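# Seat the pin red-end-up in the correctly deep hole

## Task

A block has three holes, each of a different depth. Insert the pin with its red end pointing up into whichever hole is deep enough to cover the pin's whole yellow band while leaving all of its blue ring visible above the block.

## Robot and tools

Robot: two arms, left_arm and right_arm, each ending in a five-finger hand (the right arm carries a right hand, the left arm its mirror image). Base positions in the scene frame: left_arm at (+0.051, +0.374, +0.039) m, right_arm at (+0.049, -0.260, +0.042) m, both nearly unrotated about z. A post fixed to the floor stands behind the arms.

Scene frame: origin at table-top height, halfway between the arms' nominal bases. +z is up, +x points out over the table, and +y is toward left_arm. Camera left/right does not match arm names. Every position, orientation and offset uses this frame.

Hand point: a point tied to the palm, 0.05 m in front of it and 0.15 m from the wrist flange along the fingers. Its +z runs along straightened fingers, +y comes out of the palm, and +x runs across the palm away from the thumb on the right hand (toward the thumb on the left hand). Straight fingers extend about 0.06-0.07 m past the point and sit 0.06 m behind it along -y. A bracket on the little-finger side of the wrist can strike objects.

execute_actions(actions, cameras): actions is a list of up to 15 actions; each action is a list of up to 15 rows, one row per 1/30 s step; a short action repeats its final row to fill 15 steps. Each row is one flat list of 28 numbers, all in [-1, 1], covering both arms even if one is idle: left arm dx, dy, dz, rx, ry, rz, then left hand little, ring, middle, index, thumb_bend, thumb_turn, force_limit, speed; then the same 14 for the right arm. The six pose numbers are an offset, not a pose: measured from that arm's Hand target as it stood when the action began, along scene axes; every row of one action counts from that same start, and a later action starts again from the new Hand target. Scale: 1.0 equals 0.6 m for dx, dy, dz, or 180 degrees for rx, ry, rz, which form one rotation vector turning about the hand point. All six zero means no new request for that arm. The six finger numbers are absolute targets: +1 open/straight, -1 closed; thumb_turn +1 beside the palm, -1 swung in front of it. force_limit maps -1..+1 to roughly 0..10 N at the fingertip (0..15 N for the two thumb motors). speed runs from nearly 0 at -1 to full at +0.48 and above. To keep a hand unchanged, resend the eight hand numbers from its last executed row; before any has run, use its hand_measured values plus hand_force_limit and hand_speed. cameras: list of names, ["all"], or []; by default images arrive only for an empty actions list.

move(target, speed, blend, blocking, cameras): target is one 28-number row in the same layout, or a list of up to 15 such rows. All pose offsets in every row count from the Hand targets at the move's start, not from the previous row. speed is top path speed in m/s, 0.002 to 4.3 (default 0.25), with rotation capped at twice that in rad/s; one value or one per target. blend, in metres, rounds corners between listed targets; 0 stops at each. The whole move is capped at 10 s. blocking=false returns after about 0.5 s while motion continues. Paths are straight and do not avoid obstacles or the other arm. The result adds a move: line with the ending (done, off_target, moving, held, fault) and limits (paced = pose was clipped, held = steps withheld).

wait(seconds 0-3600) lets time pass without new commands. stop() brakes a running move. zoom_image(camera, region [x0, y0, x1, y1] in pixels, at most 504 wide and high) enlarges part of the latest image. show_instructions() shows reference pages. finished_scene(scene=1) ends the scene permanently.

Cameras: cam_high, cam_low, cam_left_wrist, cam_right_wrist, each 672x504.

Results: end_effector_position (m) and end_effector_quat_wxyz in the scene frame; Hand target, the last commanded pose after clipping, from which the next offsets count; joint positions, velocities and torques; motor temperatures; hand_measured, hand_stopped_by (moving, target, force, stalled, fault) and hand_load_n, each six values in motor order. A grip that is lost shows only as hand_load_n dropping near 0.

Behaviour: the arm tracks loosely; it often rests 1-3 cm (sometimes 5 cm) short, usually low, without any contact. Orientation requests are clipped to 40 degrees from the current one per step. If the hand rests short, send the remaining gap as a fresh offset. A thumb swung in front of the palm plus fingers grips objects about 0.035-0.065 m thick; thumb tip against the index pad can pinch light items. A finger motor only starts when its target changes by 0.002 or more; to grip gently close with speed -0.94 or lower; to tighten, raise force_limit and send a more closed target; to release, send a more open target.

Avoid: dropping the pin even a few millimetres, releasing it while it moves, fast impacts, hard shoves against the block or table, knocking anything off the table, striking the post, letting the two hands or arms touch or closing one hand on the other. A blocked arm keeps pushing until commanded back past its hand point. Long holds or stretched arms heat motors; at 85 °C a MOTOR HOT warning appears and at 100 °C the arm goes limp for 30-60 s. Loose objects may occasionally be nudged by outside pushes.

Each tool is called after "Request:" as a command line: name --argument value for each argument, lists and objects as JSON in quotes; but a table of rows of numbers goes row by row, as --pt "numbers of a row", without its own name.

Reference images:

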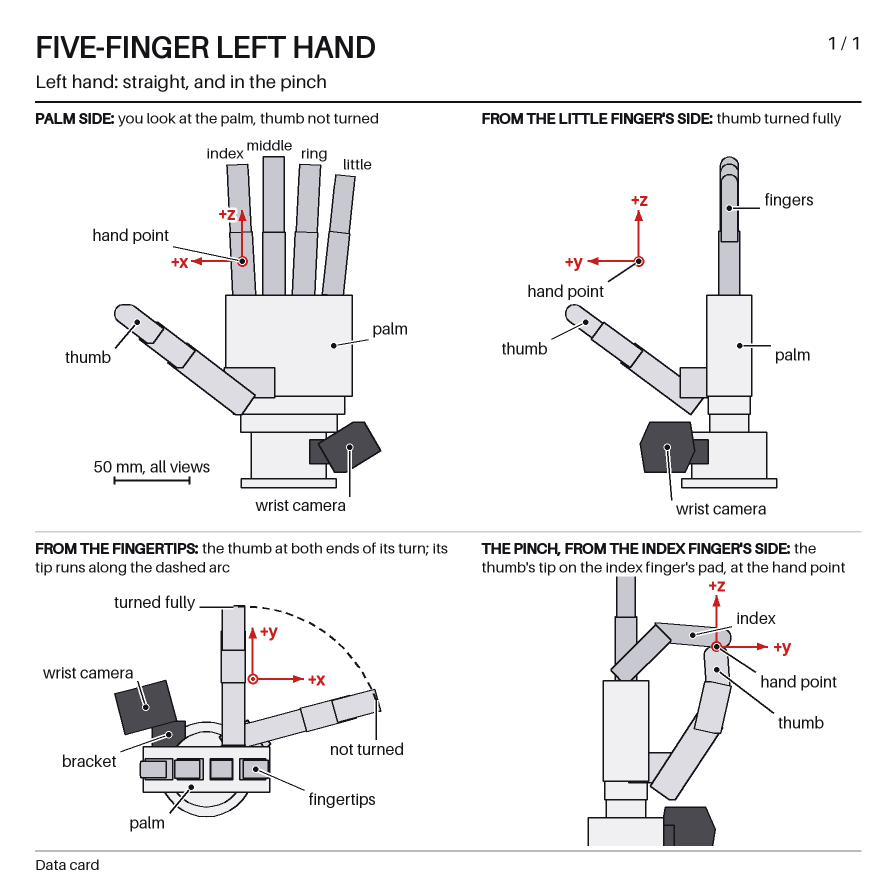

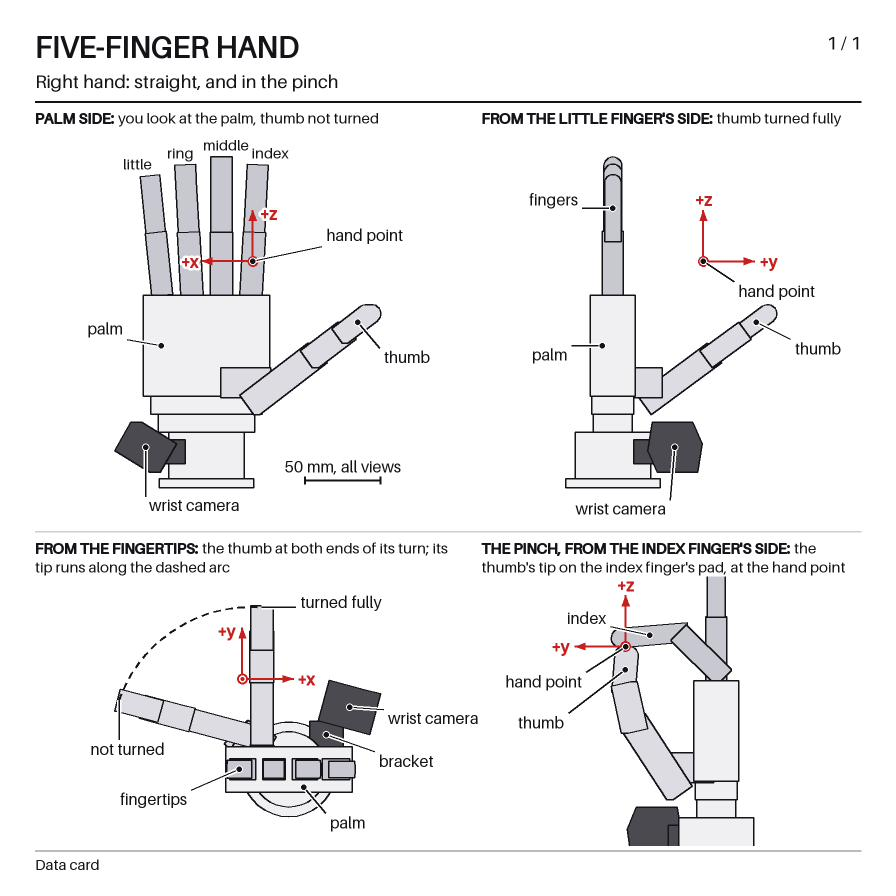

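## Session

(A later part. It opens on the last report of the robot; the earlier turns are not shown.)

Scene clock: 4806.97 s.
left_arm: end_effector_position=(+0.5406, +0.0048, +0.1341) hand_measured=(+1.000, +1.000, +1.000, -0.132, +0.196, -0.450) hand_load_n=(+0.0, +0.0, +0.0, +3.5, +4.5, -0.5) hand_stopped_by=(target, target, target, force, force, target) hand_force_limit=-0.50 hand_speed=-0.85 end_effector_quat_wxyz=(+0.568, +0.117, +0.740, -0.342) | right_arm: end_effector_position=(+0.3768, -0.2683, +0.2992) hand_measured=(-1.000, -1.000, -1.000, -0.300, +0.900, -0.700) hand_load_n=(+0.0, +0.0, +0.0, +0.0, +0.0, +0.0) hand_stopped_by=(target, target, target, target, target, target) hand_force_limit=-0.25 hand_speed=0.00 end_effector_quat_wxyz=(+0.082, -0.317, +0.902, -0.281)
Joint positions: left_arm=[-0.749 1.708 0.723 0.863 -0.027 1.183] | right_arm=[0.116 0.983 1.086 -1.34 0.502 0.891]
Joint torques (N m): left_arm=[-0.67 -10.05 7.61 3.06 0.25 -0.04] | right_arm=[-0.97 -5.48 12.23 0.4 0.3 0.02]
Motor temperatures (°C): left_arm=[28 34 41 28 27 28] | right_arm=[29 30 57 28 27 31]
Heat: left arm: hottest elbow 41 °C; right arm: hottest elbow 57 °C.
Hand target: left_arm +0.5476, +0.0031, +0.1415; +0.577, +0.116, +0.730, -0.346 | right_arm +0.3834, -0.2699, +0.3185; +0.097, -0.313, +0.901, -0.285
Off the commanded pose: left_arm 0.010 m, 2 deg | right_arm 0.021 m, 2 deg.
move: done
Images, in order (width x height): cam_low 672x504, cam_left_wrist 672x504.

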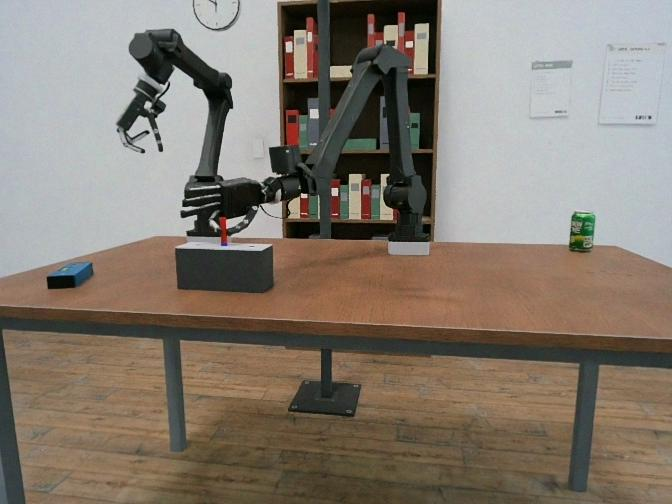

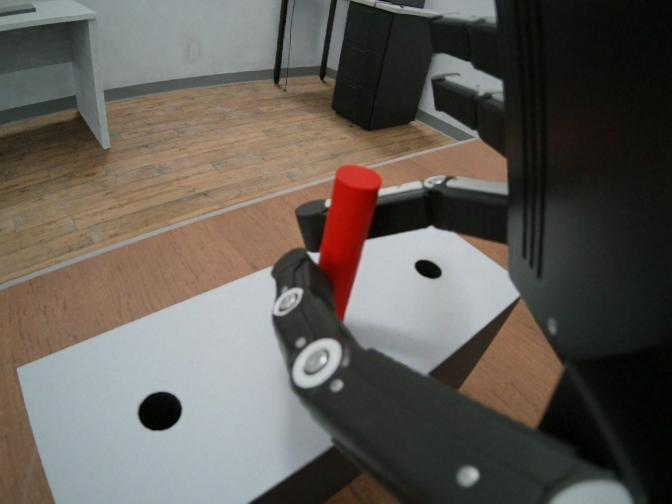

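Request:
move --target '[0.006, -0.003, 0.03, 0, 0, 0, 1, 1, 1, -0.35, 0.12, -0.45, -0.5, -0.85, 0, 0, 0, 0, 0, 0, -1, -1, -1, -0.3, 0.9, -0.7, -0.25, 0]' --speed 0.04 --cameras '["cam_left_wrist", "cam_low"]'

Request:
zoom_image --camera "cam_low" --region '[195, 185, 265, 255]'

Scene clock: 4816.57 s.
left_arm: end_effector_position=(+0.5399, +0.0058, +0.1331) hand_measured=(+1.000, +1.000, +1.000, -0.132, +0.196, -0.450) hand_load_n=(+0.0, +0.0, +0.0, +5.5, +2.5, +0.0) hand_stopped_by=(target, target, target, force, force, target) hand_force_limit=-0.50 hand_speed=-0.85 end_effector_quat_wxyz=(+0.563, +0.120, +0.744, -0.339) | right_arm: end_effector_position=(+0.3768, -0.2683, +0.2992) hand_measured=(-1.000, -1.000, -1.000, -0.300, +0.900, -0.700) hand_load_n=(+0.0, +0.0, +0.0, +0.0, +0.0, -0.5) hand_stopped_by=(target, target, target, target, target, target) hand_force_limit=-0.25 hand_speed=0.00 end_effector_quat_wxyz=(+0.082, -0.317, +0.902, -0.281)
Joint positions: left_arm=[-0.748 1.7 0.725 0.839 -0.024 1.185] | right_arm=[0.116 0.983 1.086 -1.34 0.502 0.891]
Joint torques (N m): left_arm=[-0.56 -12.4 9.17 1.43 0.23 -0.06] | right_arm=[-0.03 -5.36 11.96 0.38 0.29 -0.03]
Motor temperatures (°C): left_arm=[28 34 41 28 27 28] | right_arm=[29 30 57 28 27 31]
Heat: left arm: hottest elbow 41 °C; right arm: hottest elbow 57 °C.
Hand target: left_arm +0.5512, +0.0012, +0.1594; +0.577, +0.116, +0.730, -0.346 | right_arm +0.3834, -0.2699, +0.3185; +0.097, -0.313, +0.901, -0.285
Off the commanded pose: left_arm 0.029 m, 2 deg | right_arm 0.021 m, 2 deg.
move: off_target (left_arm)
Images, in order (width x height): cam_low 672x504, cam_left_wrist 672x504.

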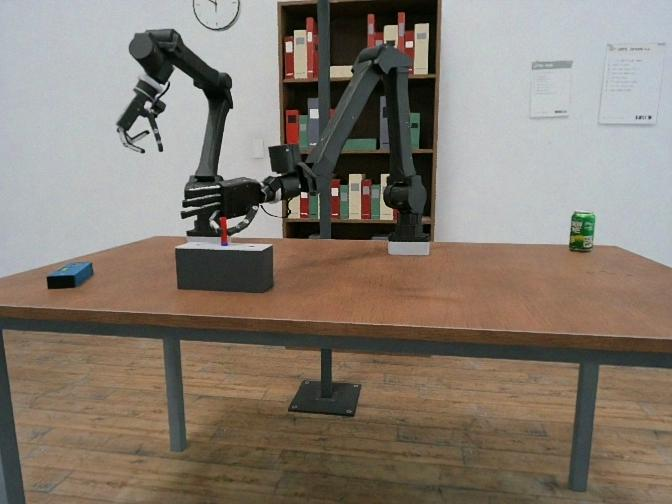

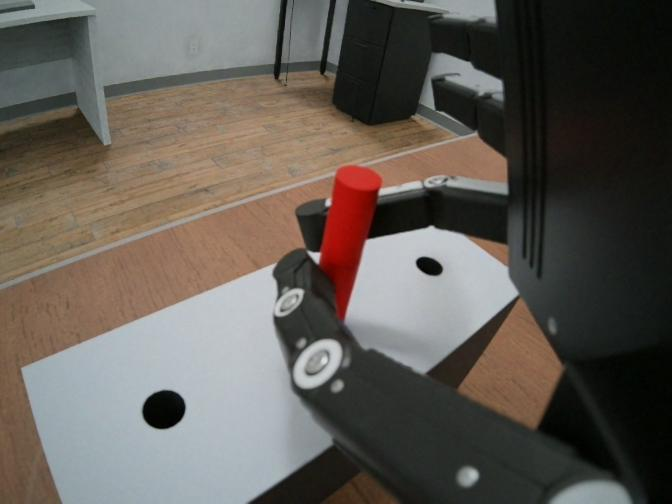

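Scaled by 7.200 from the camera's image (finer frame: 960x720).

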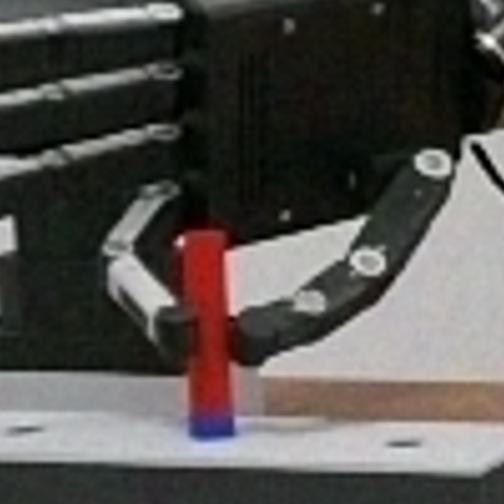

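Request:
move --target '[0.008, -0.005, 0.025, 0, 0, 0, 1, 1, 1, -0.35, 0.12, -0.45, -0.5, -0.85, 0, 0, 0, 0, 0, 0, -1, -1, -1, -0.3, 0.9, -0.7, -0.25, 0]' --speed 0.04 --cameras '["cam_left_wrist", "cam_low"]'

Request:
zoom_image --camera "cam_low" --region '[195, 185, 265, 255]'

Scene clock: 4827.07 s.
left_arm: end_effector_position=(+0.5406, +0.0056, +0.1344) hand_measured=(+1.000, +1.000, +1.000, -0.132, +0.196, -0.450) hand_load_n=(+0.0, +0.0, +0.0, +5.5, +3.0, +0.0) hand_stopped_by=(target, target, target, force, force, target) hand_force_limit=-0.50 hand_speed=-0.85 end_effector_quat_wxyz=(+0.554, +0.122, +0.753, -0.333) | right_arm: end_effector_position=(+0.3768, -0.2683, +0.2992) hand_measured=(-1.000, -1.000, -1.000, -0.300, +0.900, -0.700) hand_load_n=(+0.5, +0.0, +0.0, +0.0, +0.0, +0.0) hand_stopped_by=(target, target, target, target, target, target) hand_force_limit=-0.25 hand_speed=0.00 end_effector_quat_wxyz=(+0.082, -0.317, +0.902, -0.281)
Joint positions: left_arm=[-0.747 1.684 0.738 0.781 -0.022 1.186] | right_arm=[0.116 0.983 1.086 -1.34 0.502 0.891]
Joint torques (N m): left_arm=[-0.5 -13.1 10.19 1.76 0.21 -0.06] | right_arm=[-0.97 -5.36 12.19 0.72 0.29 -0.06]
Motor temperatures (°C): left_arm=[28 35 41 28 27 28] | right_arm=[29 30 57 28 27 31]
Heat: left arm: hottest elbow 41 °C; right arm: hottest elbow 57 °C.
Hand target: left_arm +0.5560, -0.0018, +0.1746; +0.577, +0.116, +0.730, -0.346 | right_arm +0.3834, -0.2699, +0.3185; +0.097, -0.313, +0.901, -0.285
Off the commanded pose: left_arm 0.043 m, 4 deg | right_arm 0.021 m, 2 deg.
move: off_target (left_arm)
Images, in order (width x height): cam_low 672x504, cam_left_wrist 672x504.

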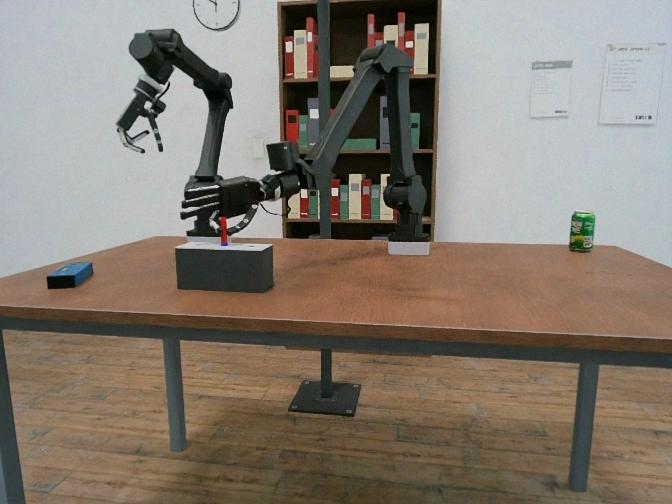

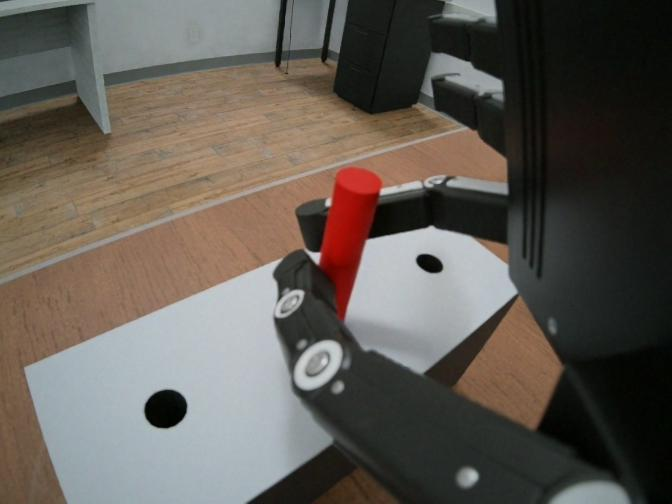

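Scaled by 7.200 from the camera's image (finer frame: 960x720).

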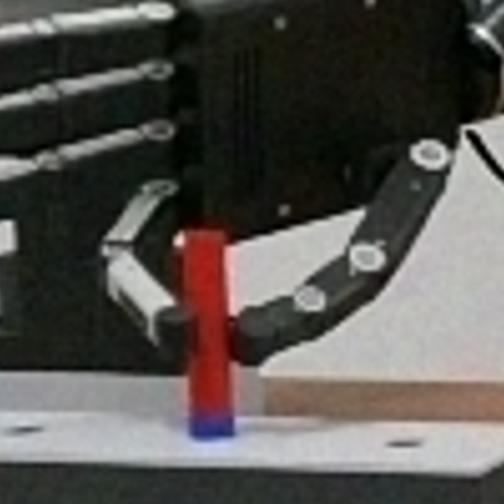

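Request:
move --target '[0.004, -0.022, 0.0, 0, 0, 0, 1, 1, 1, -0.35, 0.12, -0.45, -0.5, -0.85, 0, 0, 0, 0, 0, 0, -1, -1, -1, -0.3, 0.9, -0.7, -0.25, 0]' --speed 0.04 --cameras '["cam_low"]'

Request:
zoom_image --camera "cam_low" --region '[195, 185, 265, 255]'

Scene clock: 4850.83 s.
left_arm: end_effector_position=(+0.5470, +0.0044, +0.1407) hand_measured=(+1.000, +1.000, +1.000, -0.132, +0.194, -0.450) hand_load_n=(+0.0, +0.0, +0.0, +0.0, +2.0, +0.5) hand_stopped_by=(target, target, target, force, force, target) hand_force_limit=-0.50 hand_speed=-0.85 end_effector_quat_wxyz=(+0.560, +0.116, +0.751, -0.329) | right_arm: end_effector_position=(+0.3768, -0.2683, +0.2992) hand_measured=(-1.000, -1.000, -1.000, -0.300, +0.900, -0.700) hand_load_n=(+0.0, +0.0, +0.0, +0.0, +0.0, +0.5) hand_stopped_by=(target, target, target, target, target, target) hand_force_limit=-0.25 hand_speed=0.00 end_effector_quat_wxyz=(+0.082, -0.317, +0.902, -0.281)
Joint positions: left_arm=[-0.747 1.684 0.756 0.771 -0.039 1.186] | right_arm=[0.116 0.983 1.086 -1.34 0.502 0.891]
Joint torques (N m): left_arm=[-1.96 -11.87 11.26 1.7 0.15 -0.09] | right_arm=[-0.79 -5.19 12.12 0.35 0.29 -0.01]
Motor temperatures (°C): left_arm=[28 35 40 27 27 28] | right_arm=[29 30 58 28 27 31]
Heat: left arm: hottest elbow 40 °C; right arm: hottest elbow 58 °C.
Hand target: left_arm +0.5585, -0.0149, +0.1747; +0.577, +0.116, +0.730, -0.346 | right_arm +0.3834, -0.2699, +0.3185; +0.097, -0.313, +0.901, -0.285
Off the commanded pose: left_arm 0.041 m, 4 deg | right_arm 0.021 m, 2 deg.
move: off_target (left_arm)

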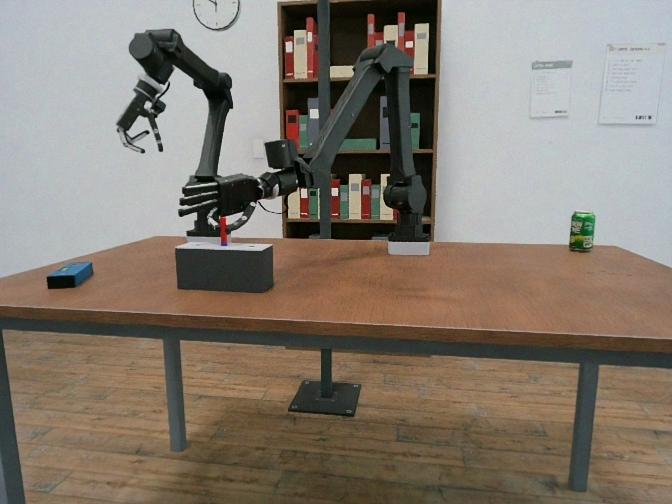

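Scaled by 7.200 from the camera's image (finer frame: 960x720).

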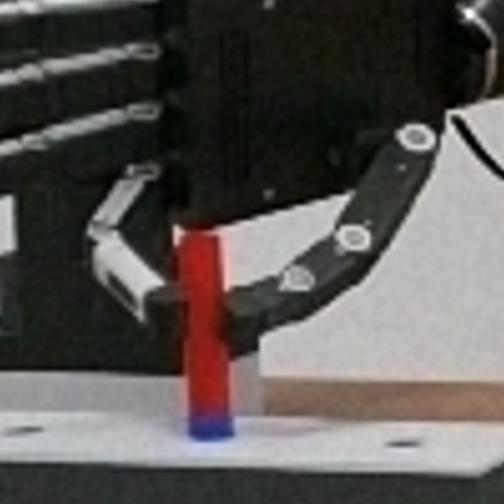

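Request:
move --target '[0, 0, 0, 0, 0, 0, 1, 1, 1, -0.5, 0.12, -0.45, -0.3, -0.85, 0, 0, 0, 0, 0, 0, -1, -1, -1, -0.3, 0.9, -0.7, -0.25, 0]' --speed 0.04 --cameras '["cam_low", "cam_left_wrist"]'

Request:
zoom_image --camera "cam_low" --region '[195, 185, 265, 255]'

Scene clock: 4863.40 s.
left_arm: end_effector_position=(+0.5473, +0.0042, +0.1409) hand_measured=(+1.000, +1.000, +1.000, -0.240, +0.194, -0.450) hand_load_n=(+0.0, +0.0, +0.0, +3.0, +3.5, +0.0) hand_stopped_by=(target, target, target, force, force, target) hand_force_limit=-0.30 hand_speed=-0.85 end_effector_quat_wxyz=(+0.560, +0.116, +0.752, -0.329) | right_arm: end_effector_position=(+0.3768, -0.2683, +0.2992) hand_measured=(-1.000, -1.000, -1.000, -0.300, +0.900, -0.700) hand_load_n=(+0.0, +0.0, +0.0, +0.0, +0.0, +0.0) hand_stopped_by=(target, target, target, target, target, target) hand_force_limit=-0.25 hand_speed=0.00 end_effector_quat_wxyz=(+0.082, -0.317, +0.902, -0.281)
Joint positions: left_arm=[-0.747 1.684 0.757 0.769 -0.039 1.186] | right_arm=[0.116 0.983 1.086 -1.34 0.502 0.891]
Joint torques (N m): left_arm=[-1.9 -11.87 11.14 1.89 0.17 -0.09] | right_arm=[-0.85 -5.07 12.19 0.46 0.28 -0.05]
Motor temperatures (°C): left_arm=[28 35 42 27 27 28] | right_arm=[29 30 58 28 27 31]
Heat: left arm: hottest elbow 42 °C; right arm: hottest elbow 58 °C.
Hand target: left_arm +0.5584, -0.0149, +0.1746; +0.577, +0.116, +0.730, -0.346 | right_arm +0.3834, -0.2699, +0.3185; +0.097, -0.313, +0.901, -0.285
Off the commanded pose: left_arm 0.040 m, 4 deg | right_arm 0.021 m, 2 deg.
move: done

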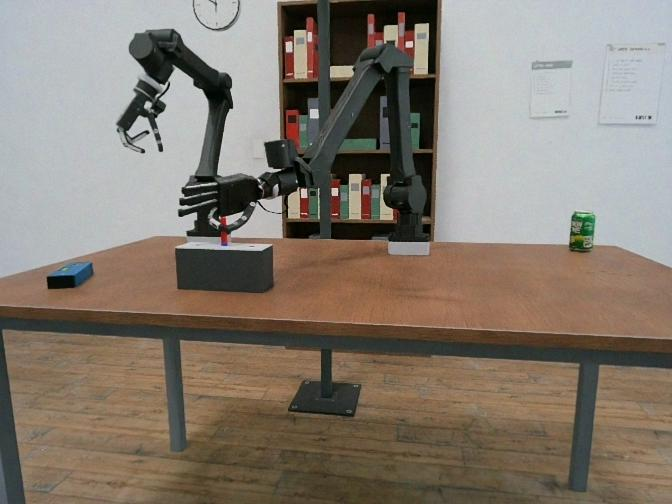

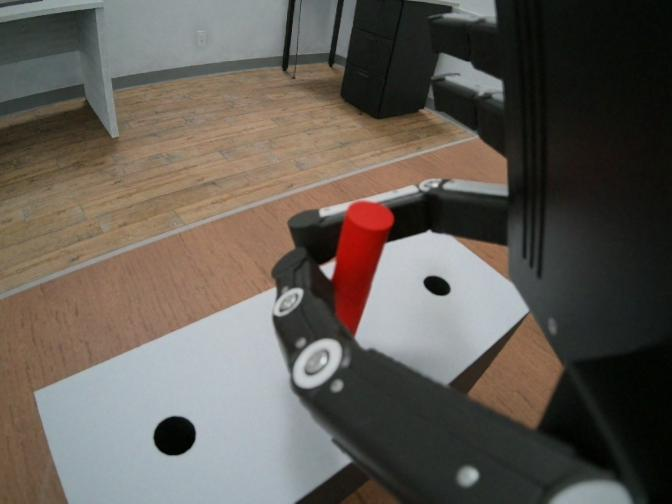

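Scaled by 7.200 from the camera's image (finer frame: 960x720).

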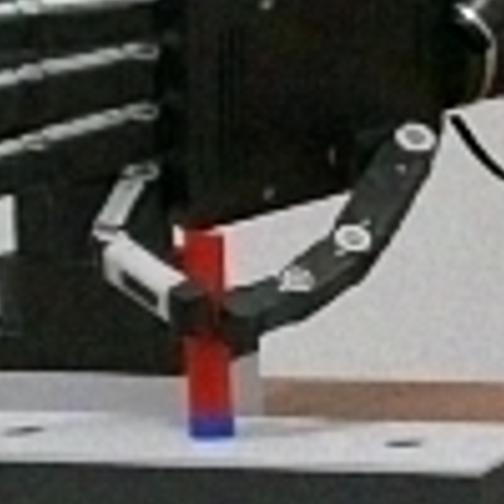

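Request:
move --target '[0, 0, 0.025, 0, 0, 0, 1, 1, 1, -0.5, 0.12, -0.45, -0.3, -0.85, 0, 0, 0, 0, 0, 0, -1, -1, -1, -0.3, 0.9, -0.7, -0.25, 0]' --speed 0.03 --cameras '["cam_low", "cam_left_wrist"]'

Request:
zoom_image --camera "cam_low" --region '[195, 185, 265, 255]'

Scene clock: 4871.93 s.
left_arm: end_effector_position=(+0.5479, +0.0037, +0.1499) hand_measured=(+1.000, +1.000, +1.000, -0.240, +0.194, -0.450) hand_load_n=(+0.0, +0.0, +0.0, +1.0, +2.0, -0.5) hand_stopped_by=(target, target, target, force, force, target) hand_force_limit=-0.30 hand_speed=-0.85 end_effector_quat_wxyz=(+0.558, +0.116, +0.754, -0.328) | right_arm: end_effector_position=(+0.3768, -0.2683, +0.2992) hand_measured=(-1.000, -1.000, -1.000, -0.300, +0.900, -0.700) hand_load_n=(+0.0, +0.0, +0.0, +0.0, +0.0, +0.0) hand_stopped_by=(target, target, target, target, target, target) hand_force_limit=-0.25 hand_speed=0.00 end_effector_quat_wxyz=(+0.082, -0.317, +0.902, -0.281)
Joint positions: left_arm=[-0.747 1.659 0.768 0.727 -0.04 1.186] | right_arm=[0.116 0.983 1.086 -1.34 0.502 0.891]
Joint torques (N m): left_arm=[-1.9 -12.63 11.33 1.73 0.19 -0.09] | right_arm=[-1.03 -5.01 12.03 0.47 0.28 0.03]
Motor temperatures (°C): left_arm=[28 35 43 27 27 28] | right_arm=[29 30 58 28 27 31]
Heat: left arm: hottest elbow 43 °C; right arm: hottest elbow 58 °C.
Hand target: left_arm +0.5584, -0.0150, +0.1896; +0.577, +0.116, +0.730, -0.346 | right_arm +0.3834, -0.2699, +0.3185; +0.097, -0.313, +0.901, -0.285
Off the commanded pose: left_arm 0.045 m, 4 deg | right_arm 0.021 m, 2 deg.
move: off_target (left_arm)

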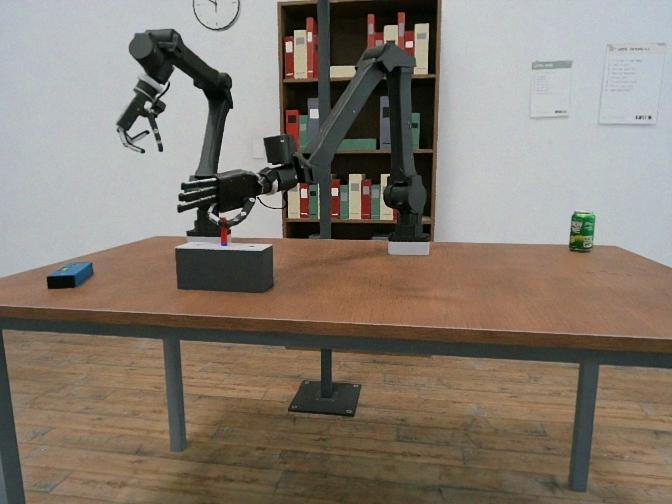

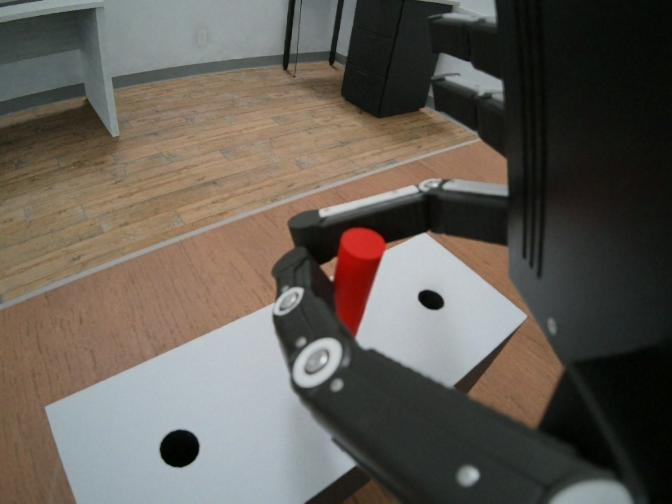

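Scaled by 7.200 from the camera's image (finer frame: 960x720).

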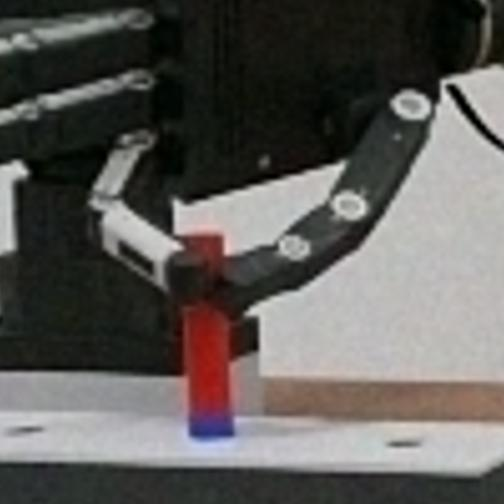

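Request:
move --pt "0.0 0.0 0.0 0 0 0 1 1 1 0.5 0.5 -0.45 -0.5 -0.4 0 0 0 0 0 0 -1 -1 -1 -0.3 0.9 -0.7 -0.25 0" --pt "-0.024 0.030 -0.08 0 0 0 1 1 1 0.5 0.5 -0.45 -0.5 -0.4 0 0 0 0 0 0 -1 -1 -1 -0.3 0.9 -0.7 -0.25 0" --speed 0.05 --cameras '["cam_left_wrist", "cam_low"]'

Request:
zoom_image --camera "cam_low" --region '[195, 185, 265, 255]'

Scene clock: 4911.93 s.
left_arm: end_effector_position=(+0.5446, +0.0038, +0.1428) hand_measured=(+1.000, +1.000, +1.000, +0.500, +0.500, -0.450) hand_load_n=(+0.0, +0.0, +0.0, +0.0, +0.0, +0.5) hand_stopped_by=(target, target, target, target, target, target) hand_force_limit=-0.50 hand_speed=-0.40 end_effector_quat_wxyz=(+0.575, +0.116, +0.734, -0.343) | right_arm: end_effector_position=(+0.3768, -0.2683, +0.2992) hand_measured=(-1.000, -1.000, -1.000, -0.300, +0.900, -0.700) hand_load_n=(+0.5, +0.0, +0.0, +0.0, +0.0, +0.0) hand_stopped_by=(target, target, target, target, target, target) hand_force_limit=-0.25 hand_speed=0.00 end_effector_quat_wxyz=(+0.082, -0.317, +0.902, -0.281)
Joint positions: left_arm=[-0.747 1.702 0.732 0.866 -0.029 1.186] | right_arm=[0.116 0.983 1.086 -1.34 0.502 0.891]
Joint torques (N m): left_arm=[-1.14 -9.93 6.37 2.99 0.07 -0.08] | right_arm=[-0.44 -5.42 12.29 0.58 0.36 -0.03]
Motor temperatures (°C): left_arm=[28 36 45 27 27 28] | right_arm=[29 30 58 28 27 31]
Heat: left arm: hottest elbow 45 °C; right arm: hottest elbow 58 °C.
Hand target: left_arm +0.5440, +0.0030, +0.1416; +0.577, +0.116, +0.730, -0.346 | right_arm +0.3834, -0.2699, +0.3185; +0.097, -0.313, +0.901, -0.285
Off the commanded pose: left_arm 0.002 m, 1 deg | right_arm 0.021 m, 2 deg.
move: done
Images, in order (width x height): cam_low 672x504, cam_left_wrist 672x504.

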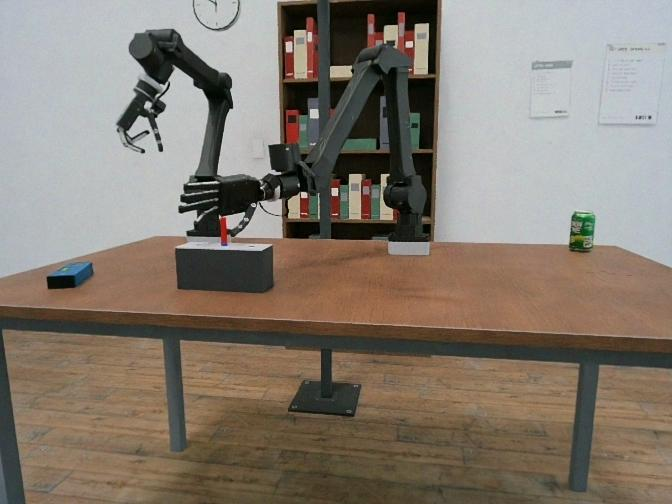

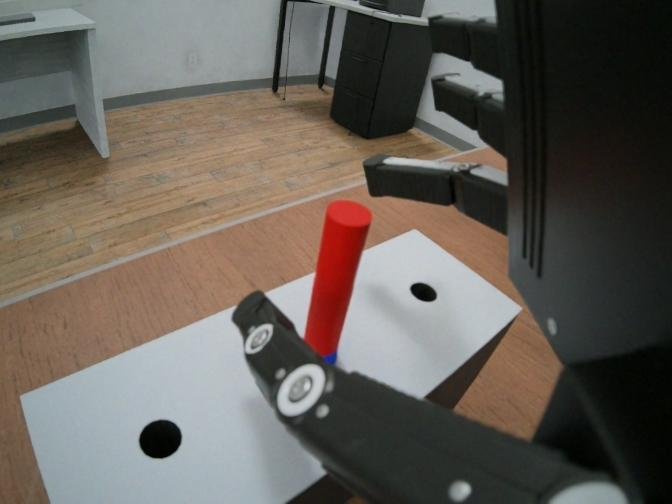

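Scaled by 7.200 from the camera's image (finer frame: 960x720).

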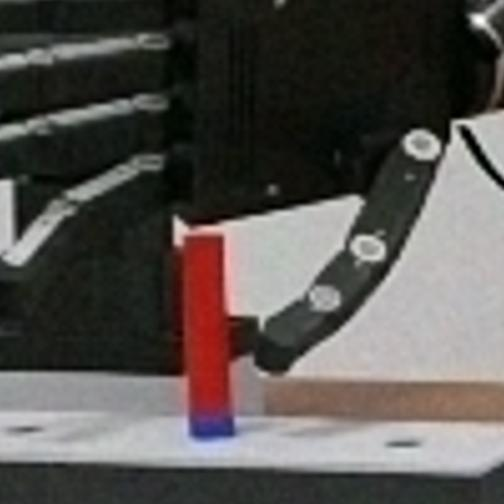

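Request:
move --pt "-0.022 0.004 -0.02 0 0 0 1 1 1 0.5 0.5 -0.45 -0.5 -0.4 0 0 0 0 0 0 -1 -1 -1 -0.3 0.9 -0.7 -0.25 0" --speed 0.05 --cameras '["cam_left_wrist"]'

Scene clock: 4920.40 s.
left_arm: end_effector_position=(+0.5372, +0.0132, +0.1317) hand_measured=(+1.000, +1.000, +1.000, +0.500, +0.500, -0.450) hand_load_n=(+0.0, +0.0, +0.0, +0.0, +0.0, +0.0) hand_stopped_by=(target, target, target, target, target, target) hand_force_limit=-0.50 hand_speed=-0.40 end_effector_quat_wxyz=(+0.578, +0.112, +0.734, -0.340) | right_arm: end_effector_position=(+0.3768, -0.2683, +0.2992) hand_measured=(-1.000, -1.000, -1.000, -0.300, +0.900, -0.700) hand_load_n=(+0.0, +0.0, +0.0, +0.0, +0.0, +0.0) hand_stopped_by=(target, target, target, target, target, target) hand_force_limit=-0.25 hand_speed=0.00 end_effector_quat_wxyz=(+0.082, -0.317, +0.902, -0.281)
Joint positions: left_arm=[-0.748 1.714 0.695 0.917 -0.041 1.186] | right_arm=[0.116 0.983 1.086 -1.34 0.502 0.891]
Joint torques (N m): left_arm=[-2.43 -9.58 6 3.02 -0.06 -0.1] | right_arm=[-0.44 -5.13 12.25 0.66 0.33 -0.03]
Motor temperatures (°C): left_arm=[28 36 44 27 27 28] | right_arm=[29 30 58 28 27 31]
Heat: left arm: hottest elbow 44 °C; right arm: hottest elbow 58 °C.
Hand target: left_arm +0.5308, +0.0055, +0.1295; +0.577, +0.116, +0.730, -0.346 | right_arm +0.3834, -0.2699, +0.3185; +0.097, -0.313, +0.901, -0.285
Off the commanded pose: left_arm 0.010 m, 1 deg | right_arm 0.021 m, 2 deg.
move: done

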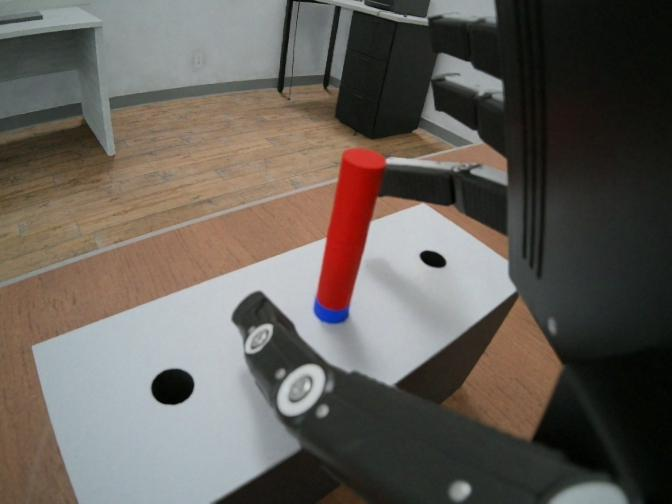

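Request:
move --pt "0.0 -0.01 0.0 0 0 0 1 1 1 0.5 0.5 -0.45 -0.5 -0.4 0 0 0 0 0 0 -1 -1 -1 -0.3 0.9 -0.7 -0.25 0" --speed 0.05 --cameras '["cam_left_wrist"]'

Scene clock: 4930.67 s.
left_arm: end_effector_position=(+0.5337, +0.0096, +0.1287) hand_measured=(+1.000, +1.000, +1.000, +0.500, +0.500, -0.450) hand_load_n=(+0.0, +0.0, +0.0, +0.5, +0.0, +0.5) hand_stopped_by=(target, target, target, target, target, target) hand_force_limit=-0.50 hand_speed=-0.40 end_effector_quat_wxyz=(+0.576, +0.113, +0.735, -0.339) | right_arm: end_effector_position=(+0.3768, -0.2683, +0.2992) hand_measured=(-1.000, -1.000, -1.000, -0.300, +0.900, -0.700) hand_load_n=(+0.0, +0.0, +0.0, +0.0, +0.0, +0.0) hand_stopped_by=(target, target, target, target, target, target) hand_force_limit=-0.25 hand_speed=0.00 end_effector_quat_wxyz=(+0.082, -0.317, +0.902, -0.281)
Joint positions: left_arm=[-0.759 1.719 0.695 0.917 -0.052 1.186] | right_arm=[0.116 0.983 1.086 -1.34 0.502 0.891]
Joint torques (N m): left_arm=[-2.14 -9.52 6.93 2.78 -0.05 -0.11] | right_arm=[-1.14 -5.6 12.23 0.39 0.3 -0.06]
Motor temperatures (°C): left_arm=[28 35 43 28 27 28] | right_arm=[29 30 58 28 27 31]
Heat: left arm: hottest elbow 43 °C; right arm: hottest elbow 58 °C.
Hand target: left_arm +0.5308, -0.0004, +0.1294; +0.577, +0.116, +0.730, -0.346 | right_arm +0.3834, -0.2699, +0.3185; +0.097, -0.313, +0.901, -0.285
Off the commanded pose: left_arm 0.011 m, 1 deg | right_arm 0.021 m, 2 deg.
move: off_target (left_arm)

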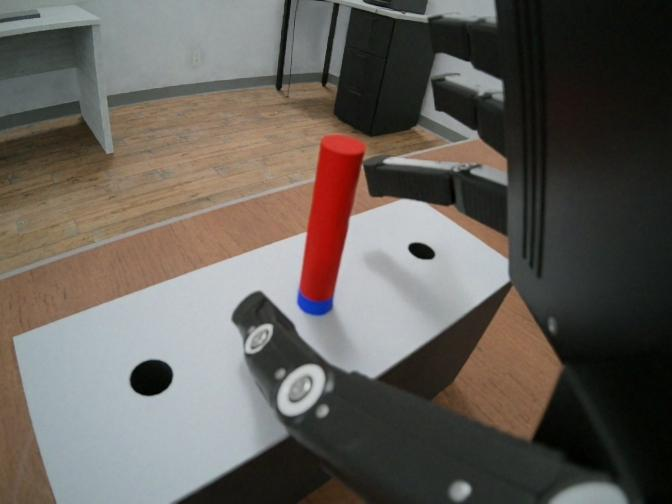

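Request:
move --pt "0.006 -0.008 0.0 0 0 0 1 1 1 0.5 0.5 -0.45 -0.5 -0.4 0 0 0 0 0 0 -1 -1 -1 -0.3 0.9 -0.7 -0.25 0" --speed 0.05 --cameras '["cam_left_wrist"]'

Scene clock: 4947.60 s.
left_arm: end_effector_position=(+0.5330, +0.0096, +0.1225) hand_measured=(+1.000, +1.000, +1.000, +0.500, +0.500, -0.450) hand_load_n=(+0.0, +0.0, +0.0, +0.0, +0.0, +0.0) hand_stopped_by=(target, target, target, target, target, target) hand_force_limit=-0.50 hand_speed=-0.40 end_effector_quat_wxyz=(+0.573, +0.113, +0.739, -0.336) | right_arm: end_effector_position=(+0.3768, -0.2683, +0.2992) hand_measured=(-1.000, -1.000, -1.000, -0.300, +0.900, -0.700) hand_load_n=(+0.0, +0.0, +0.0, +0.0, +0.0, +0.0) hand_stopped_by=(target, target, target, target, target, target) hand_force_limit=-0.25 hand_speed=0.00 end_effector_quat_wxyz=(+0.082, -0.317, +0.902, -0.281)
Joint positions: left_arm=[-0.761 1.73 0.695 0.917 -0.055 1.186] | right_arm=[0.116 0.983 1.086 -1.34 0.502 0.891]
Joint torques (N m): left_arm=[-2.43 -9.58 8.24 2.51 -0.06 -0.11] | right_arm=[-0.79 -5.13 12.11 0.51 0.25 -0.06]
Motor temperatures (°C): left_arm=[28 35 42 28 27 28] | right_arm=[29 30 58 28 27 31]
Heat: left arm: hottest elbow 42 °C; right arm: hottest elbow 58 °C.
Hand target: left_arm +0.5344, -0.0052, +0.1295; +0.577, +0.116, +0.730, -0.346 | right_arm +0.3834, -0.2699, +0.3185; +0.097, -0.313, +0.901, -0.285
Off the commanded pose: left_arm 0.016 m, 2 deg | right_arm 0.021 m, 2 deg.
move: off_target (left_arm)

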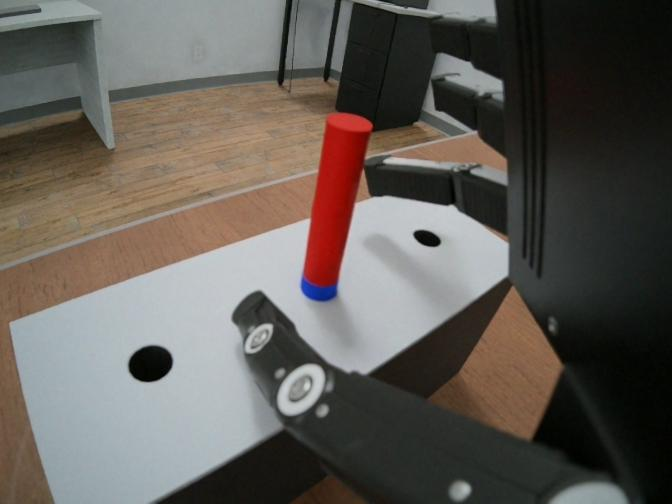

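Request:
move --pt "0 0 0.0 0 0 0 1 1 1 0.3 0.06 -0.45 -0.7 -0.7 0 0 0 0 0 0 -1 -1 -1 -0.3 0.9 -0.7 -0.25 0" --pt "0 0 0.0 0 0 0 1 1 1 -0.4 0.06 -0.45 -0.3 -0.85 0 0 0 0 0 0 -1 -1 -1 -0.3 0.9 -0.7 -0.25 0" --speed 0.05 --cameras '["cam_left_wrist", "cam_low"]'

Request:
zoom_image --camera "cam_low" --region '[195, 185, 265, 255]'

Scene clock: 4969.57 s.
left_arm: end_effector_position=(+0.5333, +0.0093, +0.1221) hand_measured=(+1.000, +1.000, +1.000, -0.032, +0.060, -0.450) hand_load_n=(+0.0, +0.0, +0.0, +4.5, +0.5, +0.0) hand_stopped_by=(target, target, target, force, target, target) hand_force_limit=-0.30 hand_speed=-0.85 end_effector_quat_wxyz=(+0.573, +0.113, +0.739, -0.336) | right_arm: end_effector_position=(+0.3768, -0.2683, +0.2992) hand_measured=(-1.000, -1.000, -1.000, -0.300, +0.900, -0.700) hand_load_n=(+0.0, +0.0, +0.0, +0.0, +0.0, +0.0) hand_stopped_by=(target, target, target, target, target, target) hand_force_limit=-0.25 hand_speed=0.00 end_effector_quat_wxyz=(+0.082, -0.317, +0.902, -0.281)
Joint positions: left_arm=[-0.761 1.731 0.696 0.917 -0.055 1.186] | right_arm=[0.116 0.983 1.086 -1.34 0.502 0.891]
Joint torques (N m): left_arm=[-2.37 -9.76 8.2 2.47 -0.05 -0.11] | right_arm=[-0.56 -5.3 12.07 0.65 0.26 -0.03]
Motor temperatures (°C): left_arm=[28 35 42 28 27 28] | right_arm=[29 30 58 28 27 31]
Heat: left arm: hottest elbow 42 °C; right arm: hottest elbow 58 °C.
Hand target: left_arm +0.5344, -0.0052, +0.1294; +0.577, +0.116, +0.730, -0.346 | right_arm +0.3834, -0.2699, +0.3185; +0.097, -0.313, +0.901, -0.285
Off the commanded pose: left_arm 0.016 m, 2 deg | right_arm 0.021 m, 2 deg.
move: done; target 2's new numbers were sent with left_arm's hand 0.016 m and 2 deg from that target
Images, in order (width x height): cam_low 672x504, cam_left_wrist 672x504.

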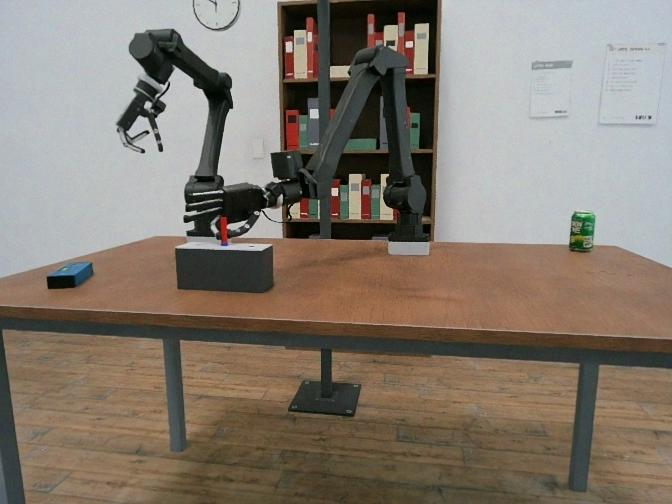

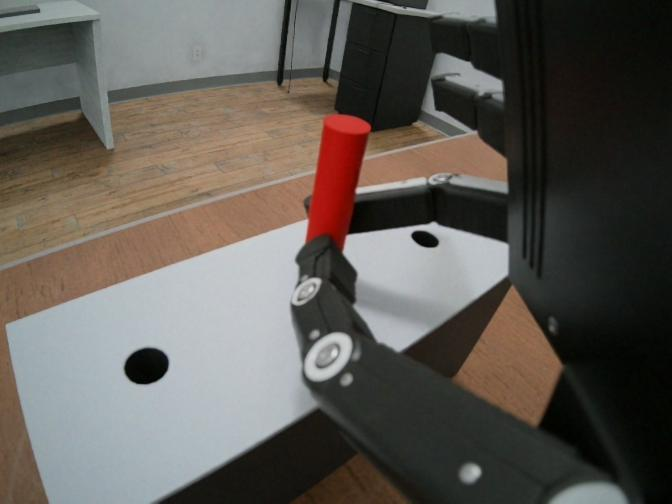

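Scaled by 7.200 from the camera's image (finer frame: 960x720).

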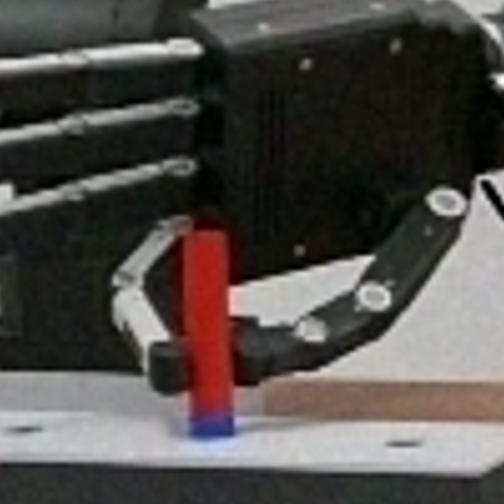

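Request:
move --pt "0 0 0.0 0 0 0 1 1 1 -0.4 0.02 -0.45 -0.4 -0.9 0 0 0 0 0 0 -1 -1 -1 -0.3 0.9 -0.7 -0.25 0" --speed 0.05

Scene clock: 4976.83 s.
left_arm: end_effector_position=(+0.5333, +0.0093, +0.1221) hand_measured=(+1.000, +1.000, +1.000, -0.032, +0.020, -0.450) hand_load_n=(+0.0, +0.0, +0.0, +5.0, +2.0, +0.5) hand_stopped_by=(target, target, target, force, target, target) hand_force_limit=-0.40 hand_speed=-0.90 end_effector_quat_wxyz=(+0.573, +0.113, +0.739, -0.336) | right_arm: end_effector_position=(+0.3768, -0.2683, +0.2992) hand_measured=(-1.000, -1.000, -1.000, -0.300, +0.900, -0.700) hand_load_n=(+0.0, +0.0, +0.0, +0.0, +0.0, +0.0) hand_stopped_by=(target, target, target, target, target, target) hand_force_limit=-0.25 hand_speed=0.00 end_effector_quat_wxyz=(+0.082, -0.317, +0.902, -0.281)
Joint positions: left_arm=[-0.761 1.731 0.696 0.917 -0.055 1.186] | right_arm=[0.116 0.983 1.086 -1.34 0.502 0.891]
Joint torques (N m): left_arm=[-2.37 -9.76 8.17 2.5 -0.06 -0.11] | right_arm=[-0.56 -5.07 12.12 0.28 0.27 -0.05]
Motor temperatures (°C): left_arm=[28 35 41 28 27 28] | right_arm=[29 30 58 28 27 31]
Heat: left arm: hottest elbow 41 °C; right arm: hottest elbow 58 °C.
Hand target: left_arm +0.5344, -0.0052, +0.1294; +0.577, +0.116, +0.730, -0.346 | right_arm +0.3834, -0.2699, +0.3185; +0.097, -0.313, +0.901, -0.285
Off the commanded pose: left_arm 0.016 m, 2 deg | right_arm 0.021 m, 2 deg.
move: done

Request:
move --pt "0.008 -0.006 0.035 0 0 0 1 1 1 -0.4 0.02 -0.45 -0.4 -0.9 0 0 0 0 0 0 -1 -1 -1 -0.3 0.9 -0.7 -0.25 0" --speed 0.04 --cameras '["cam_low"]'

Request:
zoom_image --camera "cam_low" --region '[195, 185, 265, 255]'

Scene clock: 4996.13 s.
left_arm: end_effector_position=(+0.5339, +0.0089, +0.1226) hand_measured=(+1.000, +1.000, +1.000, -0.032, +0.022, -0.450) hand_load_n=(+0.0, +0.0, +0.0, +5.0, +2.5, +1.0) hand_stopped_by=(target, target, target, force, target, target) hand_force_limit=-0.40 hand_speed=-0.90 end_effector_quat_wxyz=(+0.565, +0.115, +0.747, -0.331) | right_arm: end_effector_position=(+0.3768, -0.2683, +0.2992) hand_measured=(-1.000, -1.000, -1.000, -0.300, +0.900, -0.700) hand_load_n=(+0.0, +0.0, +0.0, +0.0, +0.0, +0.0) hand_stopped_by=(target, target, target, target, target, target) hand_force_limit=-0.25 hand_speed=0.00 end_effector_quat_wxyz=(+0.082, -0.317, +0.902, -0.281)
Joint positions: left_arm=[-0.761 1.717 0.706 0.868 -0.055 1.186] | right_arm=[0.116 0.983 1.086 -1.34 0.502 0.891]
Joint torques (N m): left_arm=[-2.26 -12.16 9.52 1.51 0.02 -0.1] | right_arm=[-0.56 -4.78 12.08 0.32 0.28 -0.02]
Motor temperatures (°C): left_arm=[28 34 41 28 27 28] | right_arm=[29 30 58 28 27 31]
Heat: left arm: hottest elbow 41 °C; right arm: hottest elbow 58 °C.
Hand target: left_arm +0.5393, -0.0089, +0.1505; +0.577, +0.116, +0.730, -0.346 | right_arm +0.3834, -0.2699, +0.3185; +0.097, -0.313, +0.901, -0.285
Off the commanded pose: left_arm 0.033 m, 3 deg | right_arm 0.021 m, 2 deg.
move: off_target (left_arm)

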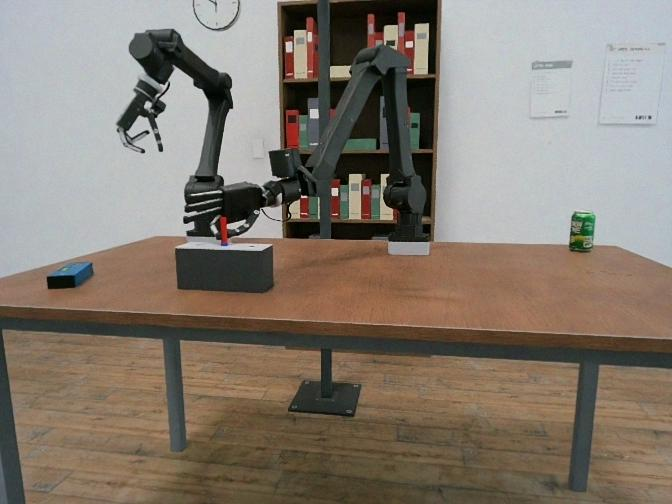

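Scaled by 7.200 from the camera's image (finer frame: 960x720).

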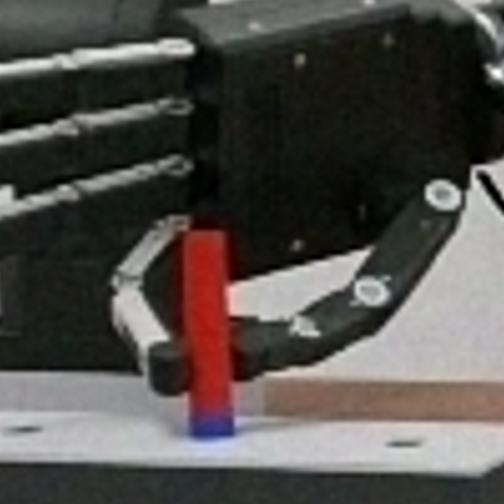

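Request:
move --pt "0.004 -0.003 0.02 0 0 0 1 1 1 -0.4 0.02 -0.45 -0.4 -0.9 0 0 0 0 0 0 -1 -1 -1 -0.3 0.9 -0.7 -0.25 0" --speed 0.04 --cameras '["cam_low", "cam_left_wrist"]'

Request:
zoom_image --camera "cam_low" --region '[195, 185, 265, 255]'

Scene clock: 5012.23 s.
left_arm: end_effector_position=(+0.5338, +0.0087, +0.1236) hand_measured=(+1.000, +1.000, +1.000, -0.032, +0.022, -0.450) hand_load_n=(+0.0, +0.0, +0.0, +6.5, +3.0, +1.0) hand_stopped_by=(target, target, target, force, target, target) hand_force_limit=-0.40 hand_speed=-0.90 end_effector_quat_wxyz=(+0.558, +0.116, +0.754, -0.327) | right_arm: end_effector_position=(+0.3768, -0.2683, +0.2992) hand_measured=(-1.000, -1.000, -1.000, -0.300, +0.900, -0.700) hand_load_n=(+0.0, +0.0, +0.0, +0.0, +0.0, +0.0) hand_stopped_by=(target, target, target, target, target, target) hand_force_limit=-0.25 hand_speed=0.00 end_effector_quat_wxyz=(+0.082, -0.317, +0.902, -0.281)
Joint positions: left_arm=[-0.761 1.702 0.715 0.822 -0.054 1.185] | right_arm=[0.116 0.983 1.086 -1.34 0.502 0.891]
Joint torques (N m): left_arm=[-2.26 -12.86 10.07 1.69 0.02 -0.11] | right_arm=[-0.73 -5.95 12.12 0.54 0.31 -0.08]
Motor temperatures (°C): left_arm=[28 34 42 27 27 28] | right_arm=[29 30 58 28 27 31]
Heat: left arm: hottest elbow 42 °C; right arm: hottest elbow 58 °C.
Hand target: left_arm +0.5416, -0.0106, +0.1624; +0.577, +0.116, +0.730, -0.346 | right_arm +0.3834, -0.2699, +0.3185; +0.097, -0.313, +0.901, -0.285
Off the commanded pose: left_arm 0.044 m, 4 deg | right_arm 0.021 m, 2 deg.
move: off_target (left_arm)

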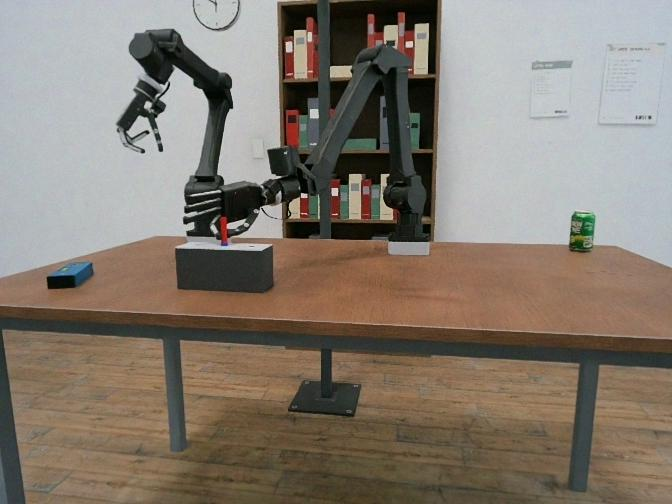

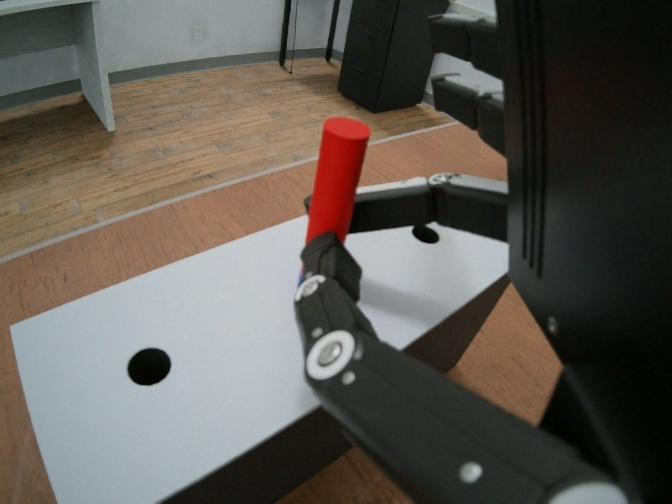

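Scaled by 7.200 from the camera's image (finer frame: 960x720).

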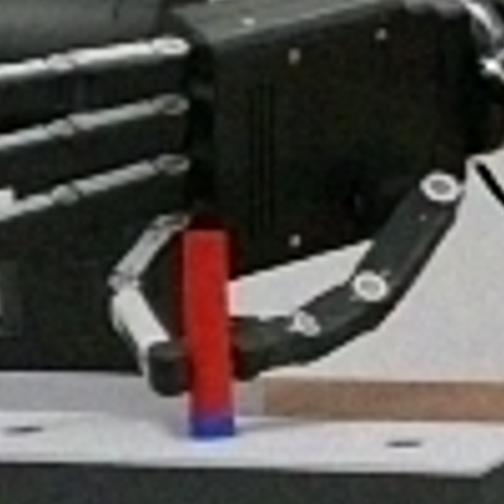

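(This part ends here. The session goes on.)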